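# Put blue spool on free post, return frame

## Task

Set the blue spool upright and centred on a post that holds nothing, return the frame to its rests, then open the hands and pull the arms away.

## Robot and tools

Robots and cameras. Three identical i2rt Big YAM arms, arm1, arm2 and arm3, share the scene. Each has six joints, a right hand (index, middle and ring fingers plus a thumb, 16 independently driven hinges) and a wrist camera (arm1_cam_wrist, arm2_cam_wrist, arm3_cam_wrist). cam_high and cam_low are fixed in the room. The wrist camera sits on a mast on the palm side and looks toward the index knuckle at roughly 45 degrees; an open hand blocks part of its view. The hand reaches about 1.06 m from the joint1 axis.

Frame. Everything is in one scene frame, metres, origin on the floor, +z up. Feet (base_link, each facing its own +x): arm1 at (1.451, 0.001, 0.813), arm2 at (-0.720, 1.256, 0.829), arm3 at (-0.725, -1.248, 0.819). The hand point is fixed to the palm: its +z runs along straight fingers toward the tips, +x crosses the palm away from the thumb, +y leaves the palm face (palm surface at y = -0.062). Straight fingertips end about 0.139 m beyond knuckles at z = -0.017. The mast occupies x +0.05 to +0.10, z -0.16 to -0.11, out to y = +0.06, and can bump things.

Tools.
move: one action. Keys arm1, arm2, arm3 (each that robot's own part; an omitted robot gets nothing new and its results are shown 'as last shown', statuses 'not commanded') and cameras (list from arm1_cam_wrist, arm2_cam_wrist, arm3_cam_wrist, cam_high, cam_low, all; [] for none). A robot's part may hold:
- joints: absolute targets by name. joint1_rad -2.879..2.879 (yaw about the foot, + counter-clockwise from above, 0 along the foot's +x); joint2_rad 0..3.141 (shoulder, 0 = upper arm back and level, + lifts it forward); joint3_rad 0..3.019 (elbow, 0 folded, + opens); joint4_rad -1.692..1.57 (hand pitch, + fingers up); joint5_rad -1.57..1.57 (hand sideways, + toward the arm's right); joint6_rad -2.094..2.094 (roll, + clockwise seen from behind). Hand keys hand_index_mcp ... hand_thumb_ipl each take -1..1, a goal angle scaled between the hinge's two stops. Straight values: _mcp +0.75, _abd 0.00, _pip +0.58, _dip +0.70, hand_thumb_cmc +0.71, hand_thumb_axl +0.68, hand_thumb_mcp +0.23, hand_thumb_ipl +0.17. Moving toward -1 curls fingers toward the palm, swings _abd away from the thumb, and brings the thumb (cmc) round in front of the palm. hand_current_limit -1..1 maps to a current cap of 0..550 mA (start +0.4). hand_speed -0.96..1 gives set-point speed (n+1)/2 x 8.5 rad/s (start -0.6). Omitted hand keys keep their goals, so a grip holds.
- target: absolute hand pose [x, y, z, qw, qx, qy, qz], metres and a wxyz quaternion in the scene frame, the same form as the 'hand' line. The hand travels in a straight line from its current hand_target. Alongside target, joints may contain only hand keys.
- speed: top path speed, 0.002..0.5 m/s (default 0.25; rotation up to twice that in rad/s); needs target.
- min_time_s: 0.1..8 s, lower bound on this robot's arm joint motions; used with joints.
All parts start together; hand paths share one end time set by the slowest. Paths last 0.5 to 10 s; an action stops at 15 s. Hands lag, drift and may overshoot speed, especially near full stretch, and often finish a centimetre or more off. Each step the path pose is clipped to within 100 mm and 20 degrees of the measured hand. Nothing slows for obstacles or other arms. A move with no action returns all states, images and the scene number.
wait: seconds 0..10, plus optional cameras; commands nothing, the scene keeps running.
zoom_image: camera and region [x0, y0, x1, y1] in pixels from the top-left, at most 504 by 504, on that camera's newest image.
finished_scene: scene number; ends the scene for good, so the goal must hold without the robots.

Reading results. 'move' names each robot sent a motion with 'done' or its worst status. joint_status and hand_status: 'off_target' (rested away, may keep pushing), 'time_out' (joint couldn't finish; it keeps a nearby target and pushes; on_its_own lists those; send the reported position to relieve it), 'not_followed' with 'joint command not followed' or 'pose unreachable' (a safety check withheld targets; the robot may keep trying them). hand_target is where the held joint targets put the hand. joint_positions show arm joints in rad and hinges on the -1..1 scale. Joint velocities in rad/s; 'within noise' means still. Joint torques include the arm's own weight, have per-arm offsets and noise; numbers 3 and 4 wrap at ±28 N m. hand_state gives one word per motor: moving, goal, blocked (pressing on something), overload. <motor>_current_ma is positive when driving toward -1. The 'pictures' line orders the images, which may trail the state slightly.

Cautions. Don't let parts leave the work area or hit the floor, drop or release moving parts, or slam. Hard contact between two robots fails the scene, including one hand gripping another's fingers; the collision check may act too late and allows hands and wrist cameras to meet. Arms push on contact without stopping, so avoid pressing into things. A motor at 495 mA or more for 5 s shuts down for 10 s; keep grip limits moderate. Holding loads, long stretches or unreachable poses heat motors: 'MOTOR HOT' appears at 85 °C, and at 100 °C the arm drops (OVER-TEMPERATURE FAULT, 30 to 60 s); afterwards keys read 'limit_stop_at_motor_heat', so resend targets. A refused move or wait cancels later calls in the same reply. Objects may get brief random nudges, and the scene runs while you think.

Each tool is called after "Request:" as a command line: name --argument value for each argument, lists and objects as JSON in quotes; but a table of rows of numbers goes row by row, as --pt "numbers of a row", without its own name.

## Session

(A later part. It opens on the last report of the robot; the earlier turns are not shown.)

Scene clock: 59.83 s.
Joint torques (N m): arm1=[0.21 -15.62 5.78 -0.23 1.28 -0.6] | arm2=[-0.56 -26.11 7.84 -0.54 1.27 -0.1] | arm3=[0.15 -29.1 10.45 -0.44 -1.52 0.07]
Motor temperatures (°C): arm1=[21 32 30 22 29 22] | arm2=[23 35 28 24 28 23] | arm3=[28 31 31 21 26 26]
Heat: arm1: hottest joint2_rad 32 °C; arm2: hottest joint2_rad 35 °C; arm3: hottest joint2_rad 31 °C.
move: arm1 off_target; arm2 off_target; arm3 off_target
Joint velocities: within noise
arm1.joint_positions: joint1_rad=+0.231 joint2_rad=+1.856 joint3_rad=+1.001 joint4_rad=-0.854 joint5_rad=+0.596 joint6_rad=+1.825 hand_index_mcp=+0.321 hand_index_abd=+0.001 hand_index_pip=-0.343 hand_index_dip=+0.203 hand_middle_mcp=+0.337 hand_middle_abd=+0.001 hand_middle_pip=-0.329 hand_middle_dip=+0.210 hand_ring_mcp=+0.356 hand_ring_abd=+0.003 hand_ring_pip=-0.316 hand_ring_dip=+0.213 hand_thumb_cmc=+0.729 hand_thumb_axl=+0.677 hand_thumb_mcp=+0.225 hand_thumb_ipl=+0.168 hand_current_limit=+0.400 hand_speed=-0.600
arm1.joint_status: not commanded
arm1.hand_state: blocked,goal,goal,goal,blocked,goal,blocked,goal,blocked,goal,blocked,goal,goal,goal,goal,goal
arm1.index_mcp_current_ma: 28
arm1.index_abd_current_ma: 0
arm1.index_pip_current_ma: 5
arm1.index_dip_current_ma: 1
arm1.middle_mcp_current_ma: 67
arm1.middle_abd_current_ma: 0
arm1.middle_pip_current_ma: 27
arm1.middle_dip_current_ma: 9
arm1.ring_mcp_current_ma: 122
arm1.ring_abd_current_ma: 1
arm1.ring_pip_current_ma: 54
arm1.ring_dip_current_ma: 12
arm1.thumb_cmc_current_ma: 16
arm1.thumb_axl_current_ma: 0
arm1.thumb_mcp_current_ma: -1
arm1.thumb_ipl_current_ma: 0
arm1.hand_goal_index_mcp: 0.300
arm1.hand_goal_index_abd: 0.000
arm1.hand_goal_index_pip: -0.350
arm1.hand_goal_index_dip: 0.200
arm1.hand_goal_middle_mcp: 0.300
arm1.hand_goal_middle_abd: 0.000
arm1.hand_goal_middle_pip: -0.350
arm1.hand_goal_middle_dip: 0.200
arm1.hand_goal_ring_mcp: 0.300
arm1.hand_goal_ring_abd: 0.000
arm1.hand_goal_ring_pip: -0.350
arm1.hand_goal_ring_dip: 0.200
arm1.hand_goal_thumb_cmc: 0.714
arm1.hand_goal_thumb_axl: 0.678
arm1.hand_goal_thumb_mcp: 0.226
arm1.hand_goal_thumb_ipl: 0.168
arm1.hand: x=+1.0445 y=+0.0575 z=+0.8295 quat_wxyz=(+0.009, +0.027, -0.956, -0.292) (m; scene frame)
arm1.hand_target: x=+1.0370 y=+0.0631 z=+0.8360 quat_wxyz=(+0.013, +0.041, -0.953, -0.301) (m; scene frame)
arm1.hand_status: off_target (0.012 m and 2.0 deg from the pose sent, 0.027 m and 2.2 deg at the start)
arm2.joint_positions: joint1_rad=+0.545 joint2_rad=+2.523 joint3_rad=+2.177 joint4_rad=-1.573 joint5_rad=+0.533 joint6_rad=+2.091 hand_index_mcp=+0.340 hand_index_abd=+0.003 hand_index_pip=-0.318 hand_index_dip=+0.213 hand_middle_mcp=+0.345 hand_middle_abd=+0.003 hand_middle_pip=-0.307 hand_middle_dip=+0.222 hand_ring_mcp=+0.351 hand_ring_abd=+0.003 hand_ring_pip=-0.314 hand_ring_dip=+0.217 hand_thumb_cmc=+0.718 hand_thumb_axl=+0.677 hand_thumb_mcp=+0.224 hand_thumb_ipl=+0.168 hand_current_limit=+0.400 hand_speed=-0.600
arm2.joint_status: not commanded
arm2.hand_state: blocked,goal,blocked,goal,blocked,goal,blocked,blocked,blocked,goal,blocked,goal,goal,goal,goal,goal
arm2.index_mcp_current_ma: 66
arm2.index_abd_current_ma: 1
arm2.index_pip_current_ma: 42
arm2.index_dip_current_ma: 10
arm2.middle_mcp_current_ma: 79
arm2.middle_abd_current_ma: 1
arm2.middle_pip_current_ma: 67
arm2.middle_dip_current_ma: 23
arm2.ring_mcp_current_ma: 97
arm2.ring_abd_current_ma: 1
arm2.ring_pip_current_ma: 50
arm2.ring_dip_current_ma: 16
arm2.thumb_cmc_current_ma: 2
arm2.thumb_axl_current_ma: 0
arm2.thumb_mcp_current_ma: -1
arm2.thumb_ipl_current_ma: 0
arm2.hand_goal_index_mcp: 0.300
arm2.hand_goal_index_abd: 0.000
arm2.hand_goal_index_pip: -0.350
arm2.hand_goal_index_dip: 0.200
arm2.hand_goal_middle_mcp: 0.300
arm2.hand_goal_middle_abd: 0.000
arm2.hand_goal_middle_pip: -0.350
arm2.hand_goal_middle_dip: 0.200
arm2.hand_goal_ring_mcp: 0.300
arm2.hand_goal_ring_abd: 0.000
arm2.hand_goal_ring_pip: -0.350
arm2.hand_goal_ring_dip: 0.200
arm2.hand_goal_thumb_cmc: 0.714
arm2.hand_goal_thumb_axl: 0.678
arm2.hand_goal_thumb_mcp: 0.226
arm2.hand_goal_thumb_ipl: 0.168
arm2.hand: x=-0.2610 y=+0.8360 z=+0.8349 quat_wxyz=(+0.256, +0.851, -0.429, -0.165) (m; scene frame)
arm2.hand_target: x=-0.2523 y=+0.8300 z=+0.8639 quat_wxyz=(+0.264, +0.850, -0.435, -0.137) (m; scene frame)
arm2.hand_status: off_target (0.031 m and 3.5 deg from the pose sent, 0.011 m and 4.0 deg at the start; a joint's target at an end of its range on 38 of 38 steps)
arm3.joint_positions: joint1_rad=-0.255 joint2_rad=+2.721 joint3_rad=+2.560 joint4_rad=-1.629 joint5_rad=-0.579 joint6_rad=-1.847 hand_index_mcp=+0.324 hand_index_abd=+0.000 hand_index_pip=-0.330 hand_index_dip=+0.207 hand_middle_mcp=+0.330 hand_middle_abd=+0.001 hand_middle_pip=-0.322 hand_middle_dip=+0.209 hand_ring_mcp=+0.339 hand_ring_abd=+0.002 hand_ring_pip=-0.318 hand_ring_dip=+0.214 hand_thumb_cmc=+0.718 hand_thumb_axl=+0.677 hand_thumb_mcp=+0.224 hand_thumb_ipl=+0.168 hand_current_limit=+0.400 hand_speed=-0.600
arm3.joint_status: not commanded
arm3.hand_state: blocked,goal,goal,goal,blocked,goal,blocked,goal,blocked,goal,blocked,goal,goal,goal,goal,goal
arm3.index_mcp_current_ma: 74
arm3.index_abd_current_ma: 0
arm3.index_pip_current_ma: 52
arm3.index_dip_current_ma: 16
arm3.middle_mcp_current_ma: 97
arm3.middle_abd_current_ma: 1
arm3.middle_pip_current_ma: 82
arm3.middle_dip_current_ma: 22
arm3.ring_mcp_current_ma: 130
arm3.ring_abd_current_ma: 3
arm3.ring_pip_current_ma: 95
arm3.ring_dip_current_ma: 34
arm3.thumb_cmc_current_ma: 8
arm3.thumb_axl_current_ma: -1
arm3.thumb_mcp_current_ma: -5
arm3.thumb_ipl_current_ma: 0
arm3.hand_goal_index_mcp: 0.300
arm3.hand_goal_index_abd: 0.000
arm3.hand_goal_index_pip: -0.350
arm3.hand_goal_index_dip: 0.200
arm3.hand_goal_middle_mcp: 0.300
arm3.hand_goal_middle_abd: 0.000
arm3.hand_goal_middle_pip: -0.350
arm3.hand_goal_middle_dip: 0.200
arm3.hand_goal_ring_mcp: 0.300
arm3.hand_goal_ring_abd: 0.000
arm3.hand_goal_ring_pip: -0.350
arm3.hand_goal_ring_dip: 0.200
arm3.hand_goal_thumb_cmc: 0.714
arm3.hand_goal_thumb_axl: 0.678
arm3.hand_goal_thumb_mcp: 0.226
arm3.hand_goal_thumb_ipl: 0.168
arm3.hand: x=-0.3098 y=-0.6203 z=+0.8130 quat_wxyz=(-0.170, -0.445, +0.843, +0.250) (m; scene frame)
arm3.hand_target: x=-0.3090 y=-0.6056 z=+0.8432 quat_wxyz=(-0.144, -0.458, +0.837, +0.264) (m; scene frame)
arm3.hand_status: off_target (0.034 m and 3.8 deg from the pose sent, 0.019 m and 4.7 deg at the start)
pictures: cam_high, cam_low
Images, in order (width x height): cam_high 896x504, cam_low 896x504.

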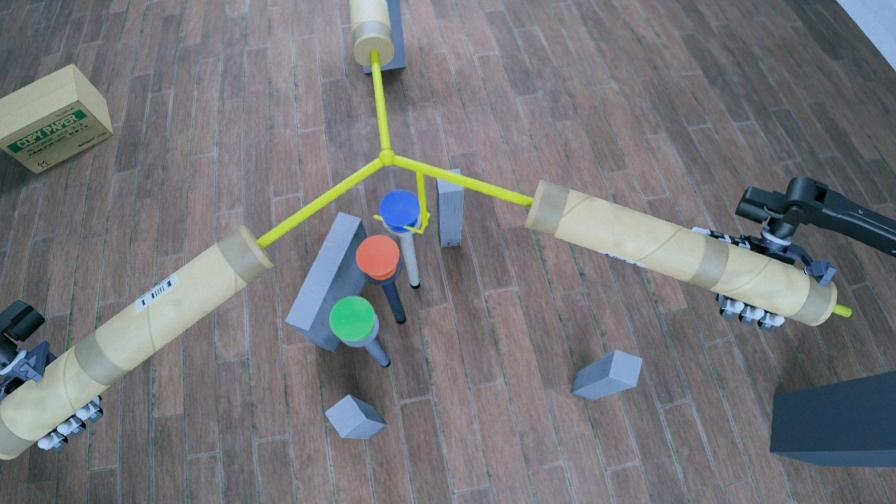

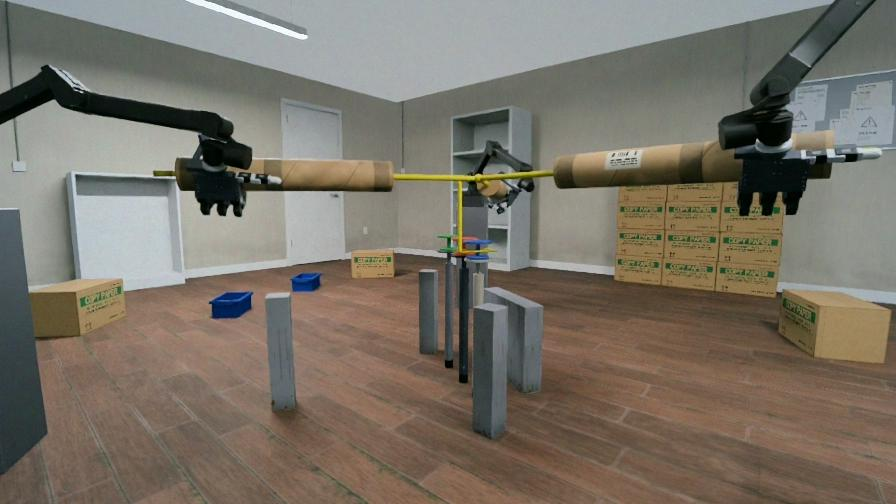

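Request:
move --arm1 '{"target": [1.0327,0.0422,0.838,-0.0131,-0.0416,0.9528,0.3005], "speed": 0.06}' --arm2 '{"target": [-0.2555,0.8087,0.866,-0.2668,-0.8459,0.4404,0.1389], "speed": 0.06}' --arm3 '{"target": [-0.3118,-0.6252,0.845,-0.1443,-0.4576,0.8367,0.2639], "speed": 0.06}' --cameras '["cam_high","cam_low"]'

Request:
zoom_image --camera "cam_low" --region '[430, 210, 530, 290]'

Request:
zoom_image --camera "cam_high" --region '[350, 150, 470, 270]'

Scene clock: 61.53 s.
Joint torques (N m): arm1=[2.14 -14.45 7.9 -1.66 1.06 -0.06] | arm2=[-1.55 -25.23 10.81 -1.32 1.26 -0.21] | arm3=[-0.67 -32.32 7.16 -0.75 -1.52 -0.03]
Motor temperatures (°C): arm1=[21 32 30 22 29 22] | arm2=[23 35 28 24 28 23] | arm3=[28 31 31 21 26 26]
Heat: arm1: hottest joint2_rad 32 °C; arm2: hottest joint2_rad 35 °C; arm3: hottest joint2_rad 31 °C.
move: arm1 off_target; arm2 off_target; arm3 off_target
Joint velocities: within noise
arm1.joint_positions: joint1_rad=+0.251 joint2_rad=+1.865 joint3_rad=+1.011 joint4_rad=-0.857 joint5_rad=+0.597 joint6_rad=+1.830 hand_index_mcp=+0.321 hand_index_abd=+0.001 hand_index_pip=-0.343 hand_index_dip=+0.203 hand_middle_mcp=+0.337 hand_middle_abd=-0.001 hand_middle_pip=-0.321 hand_middle_dip=+0.214 hand_ring_mcp=+0.356 hand_ring_abd=-0.003 hand_ring_pip=-0.302 hand_ring_dip=+0.220 hand_thumb_cmc=+0.733 hand_thumb_axl=+0.677 hand_thumb_mcp=+0.226 hand_thumb_ipl=+0.168 hand_current_limit=+0.400 hand_speed=-0.600
arm1.joint_status: not commanded
arm1.hand_state: blocked,goal,goal,goal,blocked,goal,blocked,goal,blocked,goal,blocked,blocked,goal,goal,goal,goal
arm1.index_mcp_current_ma: 28
arm1.index_abd_current_ma: 0
arm1.index_pip_current_ma: 5
arm1.index_dip_current_ma: 1
arm1.middle_mcp_current_ma: 67
arm1.middle_abd_current_ma: 0
arm1.middle_pip_current_ma: 41
arm1.middle_dip_current_ma: 14
arm1.ring_mcp_current_ma: 122
arm1.ring_abd_current_ma: -1
arm1.ring_pip_current_ma: 90
arm1.ring_dip_current_ma: 24
arm1.thumb_cmc_current_ma: 23
arm1.thumb_axl_current_ma: 0
arm1.thumb_mcp_current_ma: 0
arm1.thumb_ipl_current_ma: 0
arm1.hand_goal_index_mcp: 0.300
arm1.hand_goal_index_abd: 0.000
arm1.hand_goal_index_pip: -0.350
arm1.hand_goal_index_dip: 0.200
arm1.hand_goal_middle_mcp: 0.300
arm1.hand_goal_middle_abd: 0.000
arm1.hand_goal_middle_pip: -0.350
arm1.hand_goal_middle_dip: 0.200
arm1.hand_goal_ring_mcp: 0.300
arm1.hand_goal_ring_abd: 0.000
arm1.hand_goal_ring_pip: -0.350
arm1.hand_goal_ring_dip: 0.200
arm1.hand_goal_thumb_cmc: 0.714
arm1.hand_goal_thumb_axl: 0.678
arm1.hand_goal_thumb_mcp: 0.226
arm1.hand_goal_thumb_ipl: 0.168
arm1.hand: x=+1.0412 y=+0.0487 z=+0.8284 quat_wxyz=(+0.012, +0.034, -0.955, -0.293) (m; scene frame)
arm1.hand_target: x=+1.0329 y=+0.0422 z=+0.8379 quat_wxyz=(+0.013, +0.042, -0.953, -0.300) (m; scene frame)
arm1.hand_status: off_target (0.014 m and 1.2 deg from the pose sent, 0.021 m and 2.0 deg at the start)
arm2.joint_positions: joint1_rad=+0.524 joint2_rad=+2.534 joint3_rad=+2.184 joint4_rad=-1.573 joint5_rad=+0.545 joint6_rad=+2.090 hand_index_mcp=+0.339 hand_index_abd=+0.001 hand_index_pip=-0.318 hand_index_dip=+0.212 hand_middle_mcp=+0.345 hand_middle_abd=+0.001 hand_middle_pip=-0.313 hand_middle_dip=+0.214 hand_ring_mcp=+0.351 hand_ring_abd=+0.000 hand_ring_pip=-0.320 hand_ring_dip=+0.211 hand_thumb_cmc=+0.718 hand_thumb_axl=+0.677 hand_thumb_mcp=+0.224 hand_thumb_ipl=+0.168 hand_current_limit=+0.400 hand_speed=-0.600
arm2.joint_status: not commanded
arm2.hand_state: blocked,goal,blocked,goal,blocked,goal,blocked,goal,blocked,goal,blocked,goal,goal,goal,goal,goal
arm2.index_mcp_current_ma: 65
arm2.index_abd_current_ma: 0
arm2.index_pip_current_ma: 42
arm2.index_dip_current_ma: 10
arm2.middle_mcp_current_ma: 79
arm2.middle_abd_current_ma: 0
arm2.middle_pip_current_ma: 53
arm2.middle_dip_current_ma: 12
arm2.ring_mcp_current_ma: 97
arm2.ring_abd_current_ma: 0
arm2.ring_pip_current_ma: 38
arm2.ring_dip_current_ma: 8
arm2.thumb_cmc_current_ma: 2
arm2.thumb_axl_current_ma: 0
arm2.thumb_mcp_current_ma: -1
arm2.thumb_ipl_current_ma: 0
arm2.hand_goal_index_mcp: 0.300
arm2.hand_goal_index_abd: 0.000
arm2.hand_goal_index_pip: -0.350
arm2.hand_goal_index_dip: 0.200
arm2.hand_goal_middle_mcp: 0.300
arm2.hand_goal_middle_abd: 0.000
arm2.hand_goal_middle_pip: -0.350
arm2.hand_goal_middle_dip: 0.200
arm2.hand_goal_ring_mcp: 0.300
arm2.hand_goal_ring_abd: 0.000
arm2.hand_goal_ring_pip: -0.350
arm2.hand_goal_ring_dip: 0.200
arm2.hand_goal_thumb_cmc: 0.714
arm2.hand_goal_thumb_axl: 0.678
arm2.hand_goal_thumb_mcp: 0.226
arm2.hand_goal_thumb_ipl: 0.168
arm2.hand: x=-0.2696 y=+0.8246 z=+0.8315 quat_wxyz=(+0.259, +0.846, -0.435, -0.170) (m; scene frame)
arm2.hand_target: x=-0.2575 y=+0.8102 z=+0.8664 quat_wxyz=(+0.267, +0.846, -0.440, -0.139) (m; scene frame)
arm2.hand_status: off_target (0.041 m and 3.7 deg from the pose sent, 0.042 m and 3.6 deg at the start; a joint's target at an end of its range on 1 of 38 steps)
arm3.joint_positions: joint1_rad=-0.261 joint2_rad=+2.674 joint3_rad=+2.429 joint4_rad=-1.547 joint5_rad=-0.576 joint6_rad=-1.856 hand_index_mcp=+0.324 hand_index_abd=+0.000 hand_index_pip=-0.335 hand_index_dip=+0.207 hand_middle_mcp=+0.330 hand_middle_abd=+0.001 hand_middle_pip=-0.324 hand_middle_dip=+0.209 hand_ring_mcp=+0.339 hand_ring_abd=+0.002 hand_ring_pip=-0.318 hand_ring_dip=+0.214 hand_thumb_cmc=+0.718 hand_thumb_axl=+0.677 hand_thumb_mcp=+0.224 hand_thumb_ipl=+0.168 hand_current_limit=+0.400 hand_speed=-0.600
arm3.joint_status: not commanded
arm3.hand_state: blocked,goal,goal,goal,blocked,goal,blocked,goal,blocked,goal,blocked,goal,goal,goal,goal,goal
arm3.index_mcp_current_ma: 72
arm3.index_abd_current_ma: 0
arm3.index_pip_current_ma: 39
arm3.index_dip_current_ma: 15
arm3.middle_mcp_current_ma: 96
arm3.middle_abd_current_ma: 1
arm3.middle_pip_current_ma: 75
arm3.middle_dip_current_ma: 22
arm3.ring_mcp_current_ma: 130
arm3.ring_abd_current_ma: 3
arm3.ring_pip_current_ma: 95
arm3.ring_dip_current_ma: 34
arm3.thumb_cmc_current_ma: 8
arm3.thumb_axl_current_ma: -1
arm3.thumb_mcp_current_ma: -5
arm3.thumb_ipl_current_ma: 0
arm3.hand_goal_index_mcp: 0.300
arm3.hand_goal_index_abd: 0.000
arm3.hand_goal_index_pip: -0.350
arm3.hand_goal_index_dip: 0.200
arm3.hand_goal_middle_mcp: 0.300
arm3.hand_goal_middle_abd: 0.000
arm3.hand_goal_middle_pip: -0.350
arm3.hand_goal_middle_dip: 0.200
arm3.hand_goal_ring_mcp: 0.300
arm3.hand_goal_ring_abd: 0.000
arm3.hand_goal_ring_pip: -0.350
arm3.hand_goal_ring_dip: 0.200
arm3.hand_goal_thumb_cmc: 0.714
arm3.hand_goal_thumb_axl: 0.678
arm3.hand_goal_thumb_mcp: 0.226
arm3.hand_goal_thumb_ipl: 0.168
arm3.hand: x=-0.3152 y=-0.6316 z=+0.7985 quat_wxyz=(-0.169, -0.446, +0.843, +0.249) (m; scene frame)
arm3.hand_target: x=-0.3122 y=-0.6253 z=+0.8441 quat_wxyz=(-0.144, -0.458, +0.837, +0.264) (m; scene frame)
arm3.hand_status: off_target (0.047 m and 3.6 deg from the pose sent, 0.032 m and 3.8 deg at the start)
pictures: cam_high, cam_low
Images, in order (width x height): cam_high 896x504, cam_low 896x504.

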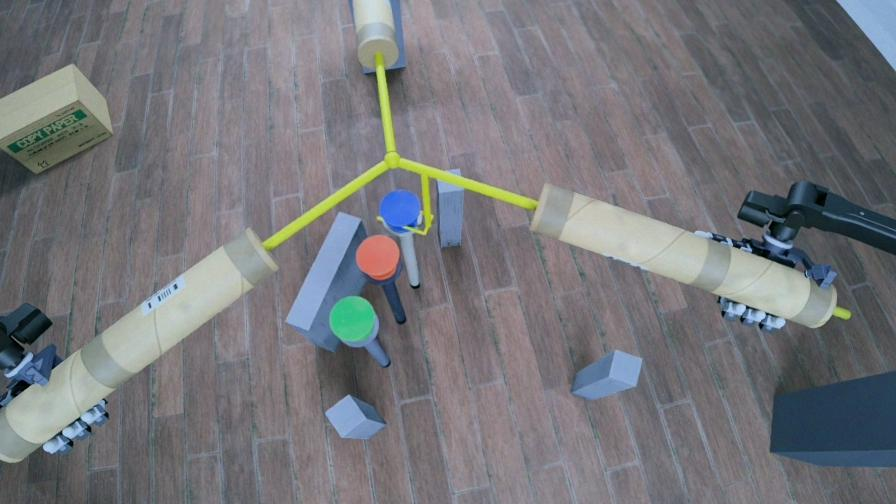

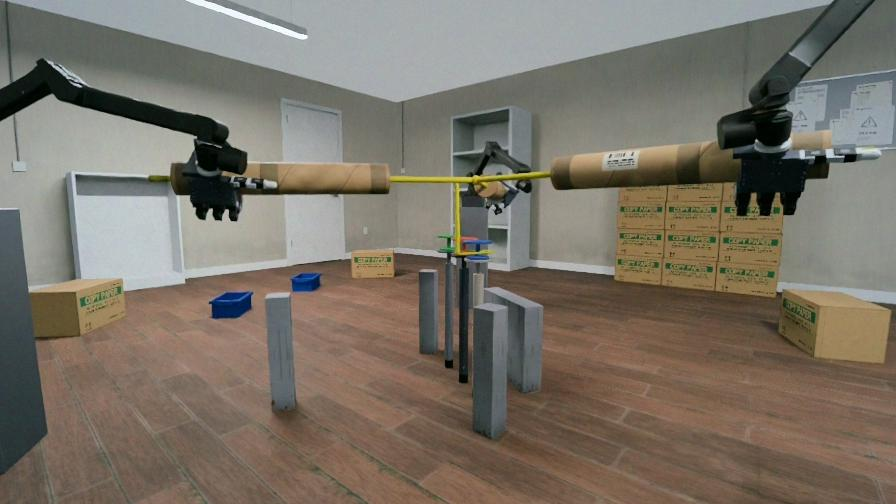

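Scaled by 5.040 from the camera's 896x504 image, which has a finer 1280x720 frame.

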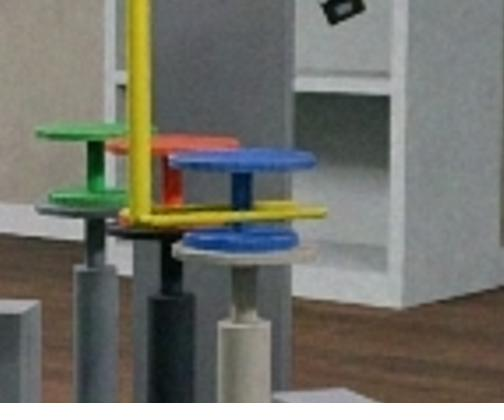

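Scaled by 4.200 from the camera's 896x504 image, which has a finer 1280x720 frame.

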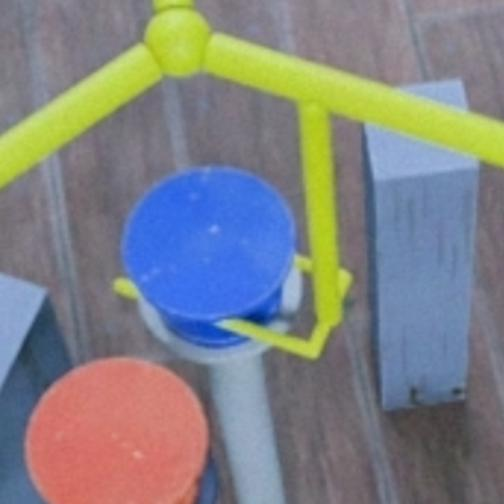

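Request:
move --arm1 '{"target": [0.9639,-0.08,0.846,-0.0131,-0.0416,0.9528,0.3005], "speed": 0.08}' --arm2 '{"target": [-0.3243,0.6865,0.877,-0.2668,-0.8459,0.4404,0.1389], "speed": 0.08}' --arm3 '{"target": [-0.3806,-0.7474,0.857,-0.1443,-0.4576,0.8367,0.2639], "speed": 0.08}' --cameras '["cam_high","cam_low"]'

Request:
zoom_image --camera "cam_low" --region '[420, 210, 520, 290]'

Request:
zoom_image --camera "cam_high" --region '[350, 150, 470, 270]'

Scene clock: 64.47 s.
Joint torques (N m): arm1=[2.61 -18.67 10.25 -1.76 0.81 -0.03] | arm2=[-1.03 -25.99 11.52 -0.94 1.21 -0.42] | arm3=[-1.2 -26.99 5.89 -0.79 -1.55 -0.05]
Motor temperatures (°C): arm1=[21 32 30 22 28 22] | arm2=[23 36 29 24 28 23] | arm3=[28 31 31 21 26 26]
Heat: arm1: hottest joint2_rad 32 °C; arm2: hottest joint2_rad 36 °C; arm3: hottest joint2_rad 31 °C.
move: arm1 off_target; arm2 off_target; arm3 off_target
Joint velocities: within noise
arm1.joint_positions: joint1_rad=+0.425 joint2_rad=+2.088 joint3_rad=+1.403 joint4_rad=-1.153 joint5_rad=+0.566 joint6_rad=+2.033 hand_index_mcp=+0.324 hand_index_abd=+0.001 hand_index_pip=-0.340 hand_index_dip=+0.203 hand_middle_mcp=+0.340 hand_middle_abd=-0.001 hand_middle_pip=-0.321 hand_middle_dip=+0.214 hand_ring_mcp=+0.354 hand_ring_abd=-0.003 hand_ring_pip=-0.302 hand_ring_dip=+0.223 hand_thumb_cmc=+0.733 hand_thumb_axl=+0.677 hand_thumb_mcp=+0.225 hand_thumb_ipl=+0.168 hand_current_limit=+0.400 hand_speed=-0.600
arm1.joint_status: not commanded
arm1.hand_state: blocked,goal,goal,goal,blocked,goal,blocked,goal,blocked,goal,blocked,blocked,goal,goal,goal,goal
arm1.index_mcp_current_ma: 35
arm1.index_abd_current_ma: 0
arm1.index_pip_current_ma: 9
arm1.index_dip_current_ma: 1
arm1.middle_mcp_current_ma: 73
arm1.middle_abd_current_ma: 0
arm1.middle_pip_current_ma: 42
arm1.middle_dip_current_ma: 14
arm1.ring_mcp_current_ma: 116
arm1.ring_abd_current_ma: -1
arm1.ring_pip_current_ma: 90
arm1.ring_dip_current_ma: 31
arm1.thumb_cmc_current_ma: 23
arm1.thumb_axl_current_ma: 0
arm1.thumb_mcp_current_ma: 0
arm1.thumb_ipl_current_ma: 0
arm1.hand_goal_index_mcp: 0.300
arm1.hand_goal_index_abd: 0.000
arm1.hand_goal_index_pip: -0.350
arm1.hand_goal_index_dip: 0.200
arm1.hand_goal_middle_mcp: 0.300
arm1.hand_goal_middle_abd: 0.000
arm1.hand_goal_middle_pip: -0.350
arm1.hand_goal_middle_dip: 0.200
arm1.hand_goal_ring_mcp: 0.300
arm1.hand_goal_ring_abd: 0.000
arm1.hand_goal_ring_pip: -0.350
arm1.hand_goal_ring_dip: 0.200
arm1.hand_goal_thumb_cmc: 0.714
arm1.hand_goal_thumb_axl: 0.678
arm1.hand_goal_thumb_mcp: 0.226
arm1.hand_goal_thumb_ipl: 0.168
arm1.hand: x=+0.9736 y=-0.0687 z=+0.8326 quat_wxyz=(+0.006, +0.037, -0.954, -0.297) (m; scene frame)
arm1.hand_target: x=+0.9645 y=-0.0799 z=+0.8460 quat_wxyz=(+0.014, +0.042, -0.953, -0.300) (m; scene frame)
arm1.hand_status: off_target (0.020 m and 1.0 deg from the pose sent, 0.151 m and 1.3 deg at the start)
arm2.joint_positions: joint1_rad=+0.330 joint2_rad=+2.550 joint3_rad=+2.247 joint4_rad=-1.508 joint5_rad=+0.591 joint6_rad=+1.891 hand_index_mcp=+0.333 hand_index_abd=+0.000 hand_index_pip=-0.319 hand_index_dip=+0.212 hand_middle_mcp=+0.338 hand_middle_abd=+0.000 hand_middle_pip=-0.319 hand_middle_dip=+0.214 hand_ring_mcp=+0.339 hand_ring_abd=+0.000 hand_ring_pip=-0.327 hand_ring_dip=+0.211 hand_thumb_cmc=+0.718 hand_thumb_axl=+0.677 hand_thumb_mcp=+0.224 hand_thumb_ipl=+0.168 hand_current_limit=+0.400 hand_speed=-0.600
arm2.joint_status: not commanded
arm2.hand_state: blocked,goal,blocked,goal,blocked,goal,blocked,goal,blocked,goal,blocked,goal,goal,goal,goal,goal
arm2.index_mcp_current_ma: 49
arm2.index_abd_current_ma: 0
arm2.index_pip_current_ma: 41
arm2.index_dip_current_ma: 10
arm2.middle_mcp_current_ma: 62
arm2.middle_abd_current_ma: 0
arm2.middle_pip_current_ma: 40
arm2.middle_dip_current_ma: 12
arm2.ring_mcp_current_ma: 64
arm2.ring_abd_current_ma: 0
arm2.ring_pip_current_ma: 25
arm2.ring_dip_current_ma: 8
arm2.thumb_cmc_current_ma: 2
arm2.thumb_axl_current_ma: 0
arm2.thumb_mcp_current_ma: -1
arm2.thumb_ipl_current_ma: 0
arm2.hand_goal_index_mcp: 0.300
arm2.hand_goal_index_abd: 0.000
arm2.hand_goal_index_pip: -0.350
arm2.hand_goal_index_dip: 0.200
arm2.hand_goal_middle_mcp: 0.300
arm2.hand_goal_middle_abd: 0.000
arm2.hand_goal_middle_pip: -0.350
arm2.hand_goal_middle_dip: 0.200
arm2.hand_goal_ring_mcp: 0.300
arm2.hand_goal_ring_abd: 0.000
arm2.hand_goal_ring_pip: -0.350
arm2.hand_goal_ring_dip: 0.200
arm2.hand_goal_thumb_cmc: 0.714
arm2.hand_goal_thumb_axl: 0.678
arm2.hand_goal_thumb_mcp: 0.226
arm2.hand_goal_thumb_ipl: 0.168
arm2.hand: x=-0.3384 y=+0.7070 z=+0.8382 quat_wxyz=(+0.256, +0.842, -0.444, -0.169) (m; scene frame)
arm2.hand_target: x=-0.3265 y=+0.6893 z=+0.8776 quat_wxyz=(+0.268, +0.846, -0.440, -0.138) (m; scene frame)
arm2.hand_status: off_target (0.046 m and 3.8 deg from the pose sent, 0.155 m and 3.7 deg at the start)
arm3.joint_positions: joint1_rad=-0.324 joint2_rad=+2.255 joint3_rad=+1.671 joint4_rad=-1.247 joint5_rad=-0.561 joint6_rad=-1.934 hand_index_mcp=+0.328 hand_index_abd=+0.000 hand_index_pip=-0.333 hand_index_dip=+0.205 hand_middle_mcp=+0.331 hand_middle_abd=+0.001 hand_middle_pip=-0.326 hand_middle_dip=+0.209 hand_ring_mcp=+0.335 hand_ring_abd=+0.002 hand_ring_pip=-0.318 hand_ring_dip=+0.214 hand_thumb_cmc=+0.718 hand_thumb_axl=+0.677 hand_thumb_mcp=+0.224 hand_thumb_ipl=+0.168 hand_current_limit=+0.400 hand_speed=-0.600
arm3.joint_status: not commanded
arm3.hand_state: blocked,goal,goal,goal,blocked,goal,blocked,goal,blocked,goal,blocked,goal,goal,goal,goal,goal
arm3.index_mcp_current_ma: 87
arm3.index_abd_current_ma: 0
arm3.index_pip_current_ma: 45
arm3.index_dip_current_ma: 10
arm3.middle_mcp_current_ma: 98
arm3.middle_abd_current_ma: 1
arm3.middle_pip_current_ma: 68
arm3.middle_dip_current_ma: 22
arm3.ring_mcp_current_ma: 116
arm3.ring_abd_current_ma: 3
arm3.ring_pip_current_ma: 95
arm3.ring_dip_current_ma: 34
arm3.thumb_cmc_current_ma: 8
arm3.thumb_axl_current_ma: -1
arm3.thumb_mcp_current_ma: -5
arm3.thumb_ipl_current_ma: 0
arm3.hand_goal_index_mcp: 0.300
arm3.hand_goal_index_abd: 0.000
arm3.hand_goal_index_pip: -0.350
arm3.hand_goal_index_dip: 0.200
arm3.hand_goal_middle_mcp: 0.300
arm3.hand_goal_middle_abd: 0.000
arm3.hand_goal_middle_pip: -0.350
arm3.hand_goal_middle_dip: 0.200
arm3.hand_goal_ring_mcp: 0.300
arm3.hand_goal_ring_abd: 0.000
arm3.hand_goal_ring_pip: -0.350
arm3.hand_goal_ring_dip: 0.200
arm3.hand_goal_thumb_cmc: 0.714
arm3.hand_goal_thumb_axl: 0.678
arm3.hand_goal_thumb_mcp: 0.226
arm3.hand_goal_thumb_ipl: 0.168
arm3.hand: x=-0.3853 y=-0.7508 z=+0.8224 quat_wxyz=(-0.168, -0.448, +0.841, +0.250) (m; scene frame)
arm3.hand_target: x=-0.3810 y=-0.7476 z=+0.8560 quat_wxyz=(-0.144, -0.458, +0.837, +0.264) (m; scene frame)
arm3.hand_status: off_target (0.035 m and 3.4 deg from the pose sent, 0.145 m and 3.7 deg at the start)
pictures: cam_high, cam_low
Images, in order (width x height): cam_high 896x504, cam_low 896x504.

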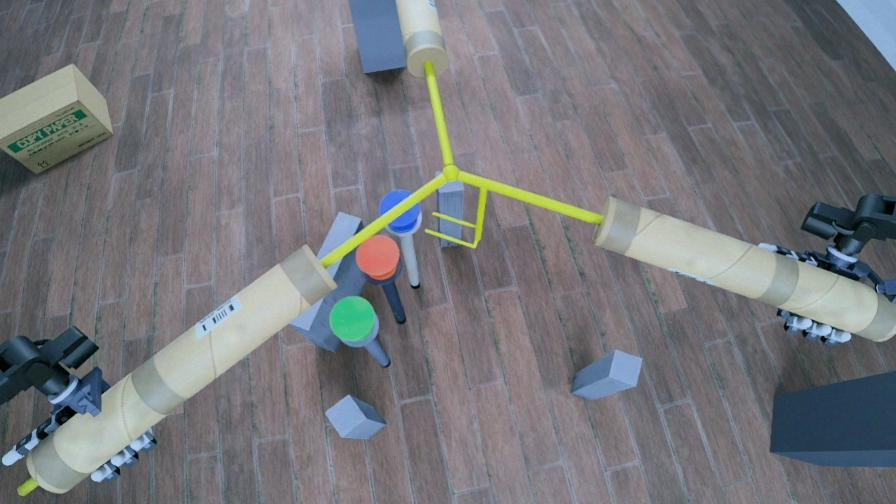

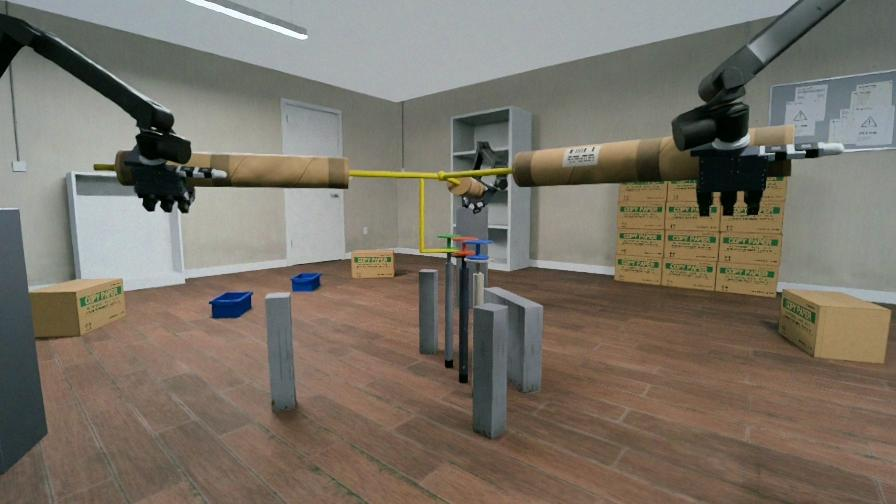

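Scaled by 5.040 from the camera's 896x504 image, which has a finer 1280x720 frame.

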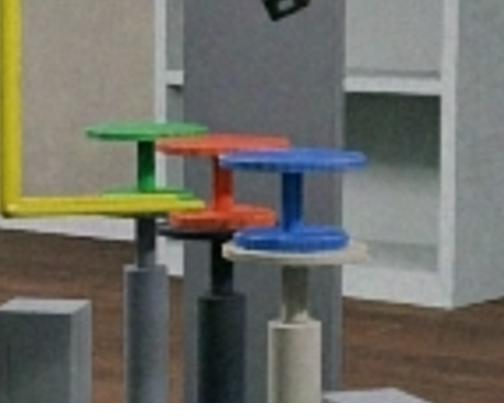

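Scaled by 4.200 from the camera's 896x504 image, which has a finer 1280x720 frame.

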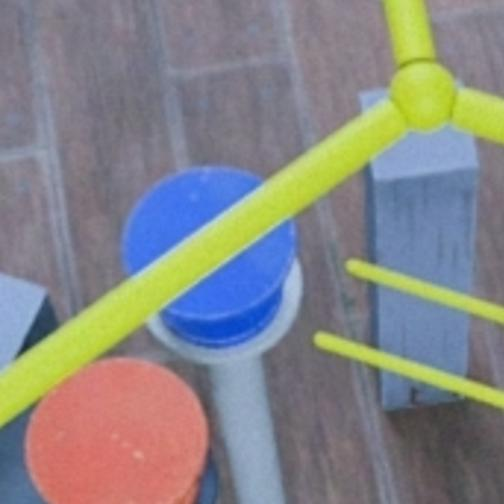

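Request:
move --arm1 '{"target": [0.7744,-0.1137,0.735,-0.0131,-0.0416,0.9528,0.3005], "speed": 0.12}' --arm2 '{"target": [-0.5138,0.6528,0.75,-0.2668,-0.8459,0.4404,0.1389], "speed": 0.12}' --arm3 '{"target": [-0.5701,-0.7811,0.74,-0.1443,-0.4576,0.8367,0.2639], "speed": 0.12}'

Request:
move --arm1 '{"target": [0.7744,-0.1137,0.58,-0.0131,-0.0416,0.9528,0.3005], "speed": 0.1}' --arm2 '{"target": [-0.5138,0.6528,0.59,-0.2668,-0.8459,0.4404,0.1389], "speed": 0.1}' --arm3 '{"target": [-0.5701,-0.7811,0.58,-0.1443,-0.4576,0.8367,0.2639], "speed": 0.1}' --cameras '["cam_high","cam_low"]'

Request:
zoom_image --camera "cam_high" --region '[340, 170, 620, 420]'

Request:
zoom_image --camera "cam_low" --region '[290, 210, 490, 310]'

Scene clock: 68.03 s.
Joint torques (N m): arm1=[2.08 -25.58 13.37 -1.81 0.75 -0.11] | arm2=[-0.5 -25.7 5.22 -0.14 1.45 -0.34] | arm3=[0.15 -20.89 3.08 -0.27 -1.51 0.22]
Motor temperatures (°C): arm1=[21 32 31 22 28 22] | arm2=[23 36 29 24 29 23] | arm3=[28 31 31 21 26 26]
Heat: arm1: hottest joint2_rad 32 °C; arm2: hottest joint2_rad 36 °C; arm3: hottest joint2_rad 31 °C.
move: arm1 off_target; arm2 off_target; arm3 off_target
Joint velocities: within noise
arm1.joint_positions: joint1_rad=+0.357 joint2_rad=+2.735 joint3_rad=+2.321 joint4_rad=-1.400 joint5_rad=+0.585 joint6_rad=+1.952 hand_index_mcp=+0.329 hand_index_abd=+0.001 hand_index_pip=-0.336 hand_index_dip=+0.203 hand_middle_mcp=+0.340 hand_middle_abd=-0.001 hand_middle_pip=-0.321 hand_middle_dip=+0.214 hand_ring_mcp=+0.344 hand_ring_abd=-0.004 hand_ring_pip=-0.302 hand_ring_dip=+0.223 hand_thumb_cmc=+0.729 hand_thumb_axl=+0.677 hand_thumb_mcp=+0.225 hand_thumb_ipl=+0.168 hand_current_limit=+0.400 hand_speed=-0.600
arm1.joint_status: not commanded
arm1.hand_state: blocked,goal,goal,goal,blocked,goal,blocked,goal,blocked,goal,blocked,blocked,goal,goal,goal,goal
arm1.index_mcp_current_ma: 45
arm1.index_abd_current_ma: 0
arm1.index_pip_current_ma: 14
arm1.index_dip_current_ma: 1
arm1.middle_mcp_current_ma: 75
arm1.middle_abd_current_ma: 0
arm1.middle_pip_current_ma: 42
arm1.middle_dip_current_ma: 14
arm1.ring_mcp_current_ma: 85
arm1.ring_abd_current_ma: -2
arm1.ring_pip_current_ma: 89
arm1.ring_dip_current_ma: 29
arm1.thumb_cmc_current_ma: 16
arm1.thumb_axl_current_ma: 0
arm1.thumb_mcp_current_ma: -1
arm1.thumb_ipl_current_ma: 0
arm1.hand_goal_index_mcp: 0.300
arm1.hand_goal_index_abd: 0.000
arm1.hand_goal_index_pip: -0.350
arm1.hand_goal_index_dip: 0.200
arm1.hand_goal_middle_mcp: 0.300
arm1.hand_goal_middle_abd: 0.000
arm1.hand_goal_middle_pip: -0.350
arm1.hand_goal_middle_dip: 0.200
arm1.hand_goal_ring_mcp: 0.300
arm1.hand_goal_ring_abd: 0.000
arm1.hand_goal_ring_pip: -0.350
arm1.hand_goal_ring_dip: 0.200
arm1.hand_goal_thumb_cmc: 0.714
arm1.hand_goal_thumb_axl: 0.678
arm1.hand_goal_thumb_mcp: 0.226
arm1.hand_goal_thumb_ipl: 0.168
arm1.hand: x=+0.7903 y=-0.1067 z=+0.7133 quat_wxyz=(-0.002, +0.041, -0.953, -0.302) (m; scene frame)
arm1.hand_target: x=+0.7757 y=-0.1133 z=+0.7354 quat_wxyz=(+0.014, +0.042, -0.953, -0.300) (m; scene frame)
arm1.hand_status: off_target (0.028 m and 1.7 deg from the pose sent, 0.226 m and 1.1 deg at the start)
arm2.joint_positions: joint1_rad=+0.087 joint2_rad=+2.449 joint3_rad=+1.677 joint4_rad=-0.842 joint5_rad=+0.605 joint6_rad=+1.589 hand_index_mcp=+0.329 hand_index_abd=-0.002 hand_index_pip=-0.320 hand_index_dip=+0.212 hand_middle_mcp=+0.338 hand_middle_abd=+0.000 hand_middle_pip=-0.319 hand_middle_dip=+0.214 hand_ring_mcp=+0.341 hand_ring_abd=-0.003 hand_ring_pip=-0.324 hand_ring_dip=+0.213 hand_thumb_cmc=+0.718 hand_thumb_axl=+0.677 hand_thumb_mcp=+0.224 hand_thumb_ipl=+0.168 hand_current_limit=+0.400 hand_speed=-0.600
arm2.joint_status: not commanded
arm2.hand_state: blocked,goal,blocked,goal,blocked,goal,blocked,goal,blocked,goal,blocked,goal,goal,goal,goal,goal
arm2.index_mcp_current_ma: 40
arm2.index_abd_current_ma: 0
arm2.index_pip_current_ma: 38
arm2.index_dip_current_ma: 10
arm2.middle_mcp_current_ma: 62
arm2.middle_abd_current_ma: 0
arm2.middle_pip_current_ma: 40
arm2.middle_dip_current_ma: 12
arm2.ring_mcp_current_ma: 69
arm2.ring_abd_current_ma: -1
arm2.ring_pip_current_ma: 31
arm2.ring_dip_current_ma: 10
arm2.thumb_cmc_current_ma: 2
arm2.thumb_axl_current_ma: 0
arm2.thumb_mcp_current_ma: -1
arm2.thumb_ipl_current_ma: 0
arm2.hand_goal_index_mcp: 0.300
arm2.hand_goal_index_abd: 0.000
arm2.hand_goal_index_pip: -0.350
arm2.hand_goal_index_dip: 0.200
arm2.hand_goal_middle_mcp: 0.300
arm2.hand_goal_middle_abd: 0.000
arm2.hand_goal_middle_pip: -0.350
arm2.hand_goal_middle_dip: 0.200
arm2.hand_goal_ring_mcp: 0.300
arm2.hand_goal_ring_abd: 0.000
arm2.hand_goal_ring_pip: -0.350
arm2.hand_goal_ring_dip: 0.200
arm2.hand_goal_thumb_cmc: 0.714
arm2.hand_goal_thumb_axl: 0.678
arm2.hand_goal_thumb_mcp: 0.226
arm2.hand_goal_thumb_ipl: 0.168
arm2.hand: x=-0.5187 y=+0.6681 z=+0.7119 quat_wxyz=(+0.251, +0.845, -0.446, -0.154) (m; scene frame)
arm2.hand_target: x=-0.5141 y=+0.6534 z=+0.7492 quat_wxyz=(+0.267, +0.846, -0.441, -0.139) (m; scene frame)
arm2.hand_status: off_target (0.041 m and 2.6 deg from the pose sent, 0.204 m and 3.8 deg at the start)
arm3.joint_positions: joint1_rad=-0.131 joint2_rad=+2.146 joint3_rad=+1.057 joint4_rad=-0.586 joint5_rad=-0.594 joint6_rad=-1.715 hand_index_mcp=+0.330 hand_index_abd=+0.001 hand_index_pip=-0.326 hand_index_dip=+0.210 hand_middle_mcp=+0.331 hand_middle_abd=+0.001 hand_middle_pip=-0.326 hand_middle_dip=+0.211 hand_ring_mcp=+0.330 hand_ring_abd=+0.002 hand_ring_pip=-0.321 hand_ring_dip=+0.212 hand_thumb_cmc=+0.718 hand_thumb_axl=+0.677 hand_thumb_mcp=+0.224 hand_thumb_ipl=+0.168 hand_current_limit=+0.400 hand_speed=-0.600
arm3.joint_status: not commanded
arm3.hand_state: blocked,goal,blocked,goal,blocked,goal,blocked,goal,blocked,goal,blocked,goal,goal,goal,goal,goal
arm3.index_mcp_current_ma: 96
arm3.index_abd_current_ma: 2
arm3.index_pip_current_ma: 67
arm3.index_dip_current_ma: 23
arm3.middle_mcp_current_ma: 99
arm3.middle_abd_current_ma: 1
arm3.middle_pip_current_ma: 68
arm3.middle_dip_current_ma: 27
arm3.ring_mcp_current_ma: 96
arm3.ring_abd_current_ma: 3
arm3.ring_pip_current_ma: 85
arm3.ring_dip_current_ma: 28
arm3.thumb_cmc_current_ma: 8
arm3.thumb_axl_current_ma: -1
arm3.thumb_mcp_current_ma: -5
arm3.thumb_ipl_current_ma: 0
arm3.hand_goal_index_mcp: 0.300
arm3.hand_goal_index_abd: 0.000
arm3.hand_goal_index_pip: -0.350
arm3.hand_goal_index_dip: 0.200
arm3.hand_goal_middle_mcp: 0.300
arm3.hand_goal_middle_abd: 0.000
arm3.hand_goal_middle_pip: -0.350
arm3.hand_goal_middle_dip: 0.200
arm3.hand_goal_ring_mcp: 0.300
arm3.hand_goal_ring_abd: 0.000
arm3.hand_goal_ring_pip: -0.350
arm3.hand_goal_ring_dip: 0.200
arm3.hand_goal_thumb_cmc: 0.714
arm3.hand_goal_thumb_axl: 0.678
arm3.hand_goal_thumb_mcp: 0.226
arm3.hand_goal_thumb_ipl: 0.168
arm3.hand: x=-0.5683 y=-0.7895 z=+0.7218 quat_wxyz=(-0.153, -0.456, +0.839, +0.254) (m; scene frame)
arm3.hand_target: x=-0.5702 y=-0.7813 z=+0.7396 quat_wxyz=(-0.145, -0.458, +0.837, +0.264) (m; scene frame)
arm3.hand_status: off_target (0.020 m and 1.6 deg from the pose sent, 0.205 m and 3.4 deg at the start)
pictures: none

Scene clock: 70.70 s.
Joint torques (N m): arm1=[2.02 -25.76 13.01 -1.77 0.74 -0.1] | arm2=[-0.62 -22.59 5.79 -0.28 1.53 -0.27] | arm3=[0.03 -18.78 2.4 -0.14 -1.49 0.1]
Motor temperatures (°C): arm1=[21 32 31 22 28 22] | arm2=[23 37 29 24 29 23] | arm3=[28 31 31 21 26 26]
Heat: arm1: hottest joint2_rad 32 °C; arm2: hottest joint2_rad 37 °C; arm3: hottest joint2_rad 31 °C.
move: arm1 off_target; arm2 off_target; arm3 done
Joint velocities: within noise
arm1.joint_positions: joint1_rad=+0.351 joint2_rad=+3.088 joint3_rad=+2.625 joint4_rad=-1.344 joint5_rad=+0.587 joint6_rad=+1.945 hand_index_mcp=+0.329 hand_index_abd=+0.001 hand_index_pip=-0.336 hand_index_dip=+0.205 hand_middle_mcp=+0.339 hand_middle_abd=-0.001 hand_middle_pip=-0.321 hand_middle_dip=+0.214 hand_ring_mcp=+0.341 hand_ring_abd=-0.004 hand_ring_pip=-0.305 hand_ring_dip=+0.223 hand_thumb_cmc=+0.728 hand_thumb_axl=+0.677 hand_thumb_mcp=+0.225 hand_thumb_ipl=+0.168 hand_current_limit=+0.400 hand_speed=-0.600
arm1.joint_status: not commanded
arm1.hand_state: blocked,goal,goal,goal,blocked,goal,blocked,goal,blocked,goal,blocked,blocked,goal,goal,goal,goal
arm1.index_mcp_current_ma: 46
arm1.index_abd_current_ma: 0
arm1.index_pip_current_ma: 15
arm1.index_dip_current_ma: 3
arm1.middle_mcp_current_ma: 73
arm1.middle_abd_current_ma: 0
arm1.middle_pip_current_ma: 42
arm1.middle_dip_current_ma: 14
arm1.ring_mcp_current_ma: 79
arm1.ring_abd_current_ma: -2
arm1.ring_pip_current_ma: 82
arm1.ring_dip_current_ma: 29
arm1.thumb_cmc_current_ma: 15
arm1.thumb_axl_current_ma: 0
arm1.thumb_mcp_current_ma: -1
arm1.thumb_ipl_current_ma: 0
arm1.hand_goal_index_mcp: 0.300
arm1.hand_goal_index_abd: 0.000
arm1.hand_goal_index_pip: -0.350
arm1.hand_goal_index_dip: 0.200
arm1.hand_goal_middle_mcp: 0.300
arm1.hand_goal_middle_abd: 0.000
arm1.hand_goal_middle_pip: -0.350
arm1.hand_goal_middle_dip: 0.200
arm1.hand_goal_ring_mcp: 0.300
arm1.hand_goal_ring_abd: 0.000
arm1.hand_goal_ring_pip: -0.350
arm1.hand_goal_ring_dip: 0.200
arm1.hand_goal_thumb_cmc: 0.714
arm1.hand_goal_thumb_axl: 0.678
arm1.hand_goal_thumb_mcp: 0.226
arm1.hand_goal_thumb_ipl: 0.168
arm1.hand: x=+0.7894 y=-0.1044 z=+0.5614 quat_wxyz=(-0.001, +0.041, -0.953, -0.301) (m; scene frame)
arm1.hand_target: x=+0.7755 y=-0.1134 z=+0.5804 quat_wxyz=(+0.014, +0.043, -0.953, -0.300) (m; scene frame)
arm1.hand_status: off_target (0.026 m and 1.6 deg from the pose sent, 0.134 m and 1.7 deg at the start)
arm2.joint_positions: joint1_rad=+0.087 joint2_rad=+2.724 joint3_rad=+1.796 joint4_rad=-0.657 joint5_rad=+0.604 joint6_rad=+1.572 hand_index_mcp=+0.325 hand_index_abd=-0.002 hand_index_pip=-0.327 hand_index_dip=+0.211 hand_middle_mcp=+0.338 hand_middle_abd=-0.001 hand_middle_pip=-0.318 hand_middle_dip=+0.214 hand_ring_mcp=+0.351 hand_ring_abd=-0.003 hand_ring_pip=-0.317 hand_ring_dip=+0.215 hand_thumb_cmc=+0.718 hand_thumb_axl=+0.677 hand_thumb_mcp=+0.224 hand_thumb_ipl=+0.168 hand_current_limit=+0.400 hand_speed=-0.600
arm2.joint_status: not commanded
arm2.hand_state: blocked,goal,blocked,goal,blocked,goal,blocked,goal,blocked,goal,blocked,goal,goal,goal,goal,goal
arm2.index_mcp_current_ma: 32
arm2.index_abd_current_ma: 0
arm2.index_pip_current_ma: 25
arm2.index_dip_current_ma: 8
arm2.middle_mcp_current_ma: 62
arm2.middle_abd_current_ma: 0
arm2.middle_pip_current_ma: 42
arm2.middle_dip_current_ma: 12
arm2.ring_mcp_current_ma: 97
arm2.ring_abd_current_ma: -1
arm2.ring_pip_current_ma: 44
arm2.ring_dip_current_ma: 13
arm2.thumb_cmc_current_ma: 2
arm2.thumb_axl_current_ma: 0
arm2.thumb_mcp_current_ma: -1
arm2.thumb_ipl_current_ma: 0
arm2.hand_goal_index_mcp: 0.300
arm2.hand_goal_index_abd: 0.000
arm2.hand_goal_index_pip: -0.350
arm2.hand_goal_index_dip: 0.200
arm2.hand_goal_middle_mcp: 0.300
arm2.hand_goal_middle_abd: 0.000
arm2.hand_goal_middle_pip: -0.350
arm2.hand_goal_middle_dip: 0.200
arm2.hand_goal_ring_mcp: 0.300
arm2.hand_goal_ring_abd: 0.000
arm2.hand_goal_ring_pip: -0.350
arm2.hand_goal_ring_dip: 0.200
arm2.hand_goal_thumb_cmc: 0.714
arm2.hand_goal_thumb_axl: 0.678
arm2.hand_goal_thumb_mcp: 0.226
arm2.hand_goal_thumb_ipl: 0.168
arm2.hand: x=-0.5177 y=+0.6684 z=+0.5740 quat_wxyz=(+0.256, +0.847, -0.443, -0.143) (m; scene frame)
arm2.hand_target: x=-0.5139 y=+0.6532 z=+0.5902 quat_wxyz=(+0.267, +0.846, -0.440, -0.139) (m; scene frame)
arm2.hand_status: off_target (0.023 m and 1.4 deg from the pose sent, 0.123 m and 2.6 deg at the start)
arm3.joint_positions: joint1_rad=-0.131 joint2_rad=+2.510 joint3_rad=+1.182 joint4_rad=-0.321 joint5_rad=-0.594 joint6_rad=-1.700 hand_index_mcp=+0.330 hand_index_abd=+0.001 hand_index_pip=-0.320 hand_index_dip=+0.214 hand_middle_mcp=+0.330 hand_middle_abd=+0.001 hand_middle_pip=-0.326 hand_middle_dip=+0.211 hand_ring_mcp=+0.326 hand_ring_abd=+0.002 hand_ring_pip=-0.328 hand_ring_dip=+0.211 hand_thumb_cmc=+0.718 hand_thumb_axl=+0.677 hand_thumb_mcp=+0.224 hand_thumb_ipl=+0.168 hand_current_limit=+0.400 hand_speed=-0.600
arm3.joint_status: not commanded
arm3.hand_state: blocked,goal,blocked,goal,blocked,goal,blocked,goal,blocked,goal,blocked,goal,goal,goal,goal,goal
arm3.index_mcp_current_ma: 96
arm3.index_abd_current_ma: 1
arm3.index_pip_current_ma: 88
arm3.index_dip_current_ma: 35
arm3.middle_mcp_current_ma: 94
arm3.middle_abd_current_ma: 1
arm3.middle_pip_current_ma: 68
arm3.middle_dip_current_ma: 28
arm3.ring_mcp_current_ma: 79
arm3.ring_abd_current_ma: 3
arm3.ring_pip_current_ma: 61
arm3.ring_dip_current_ma: 25
arm3.thumb_cmc_current_ma: 8
arm3.thumb_axl_current_ma: -1
arm3.thumb_mcp_current_ma: -5
arm3.thumb_ipl_current_ma: 0
arm3.hand_goal_index_mcp: 0.300
arm3.hand_goal_index_abd: 0.000
arm3.hand_goal_index_pip: -0.350
arm3.hand_goal_index_dip: 0.200
arm3.hand_goal_middle_mcp: 0.300
arm3.hand_goal_middle_abd: 0.000
arm3.hand_goal_middle_pip: -0.350
arm3.hand_goal_middle_dip: 0.200
arm3.hand_goal_ring_mcp: 0.300
arm3.hand_goal_ring_abd: 0.000
arm3.hand_goal_ring_pip: -0.350
arm3.hand_goal_ring_dip: 0.200
arm3.hand_goal_thumb_cmc: 0.714
arm3.hand_goal_thumb_axl: 0.678
arm3.hand_goal_thumb_mcp: 0.226
arm3.hand_goal_thumb_ipl: 0.168
arm3.hand: x=-0.5662 y=-0.7870 z=+0.5775 quat_wxyz=(-0.143, -0.454, +0.841, +0.258) (m; scene frame)
arm3.hand_target: x=-0.5703 y=-0.7813 z=+0.5799 quat_wxyz=(-0.145, -0.458, +0.837, +0.264) (m; scene frame)
arm3.hand_status: done (0.008 m and 1.0 deg from the pose sent, 0.142 m and 1.6 deg at the start)
pictures: cam_high, cam_low
Images, in order (width x height): cam_high 896x504, cam_low 896x504.

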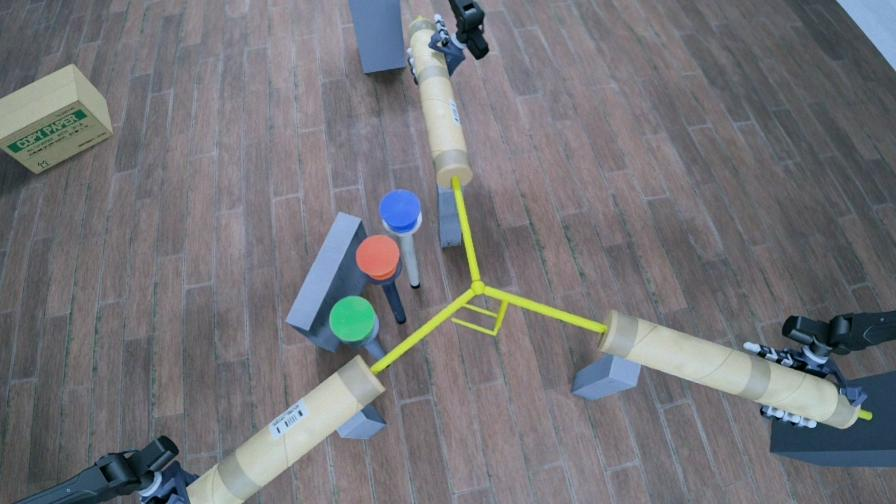

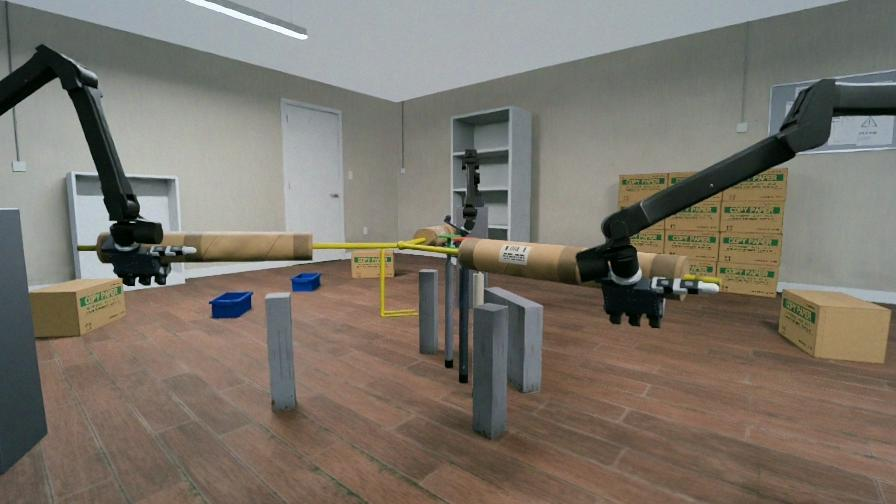

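Scaled by 1.800 from the camera's 896x504 image, which has a finer 1280x720 frame.

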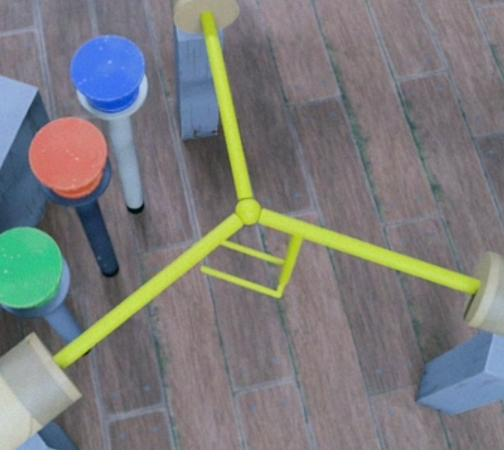

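Scaled by 2.520 from the camera's 896x504 image, which has a finer 1280x720 frame.

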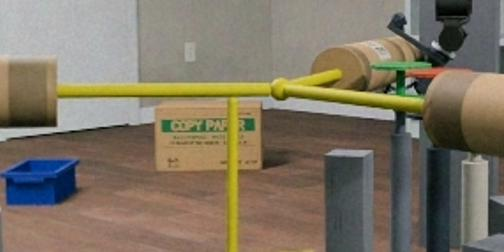

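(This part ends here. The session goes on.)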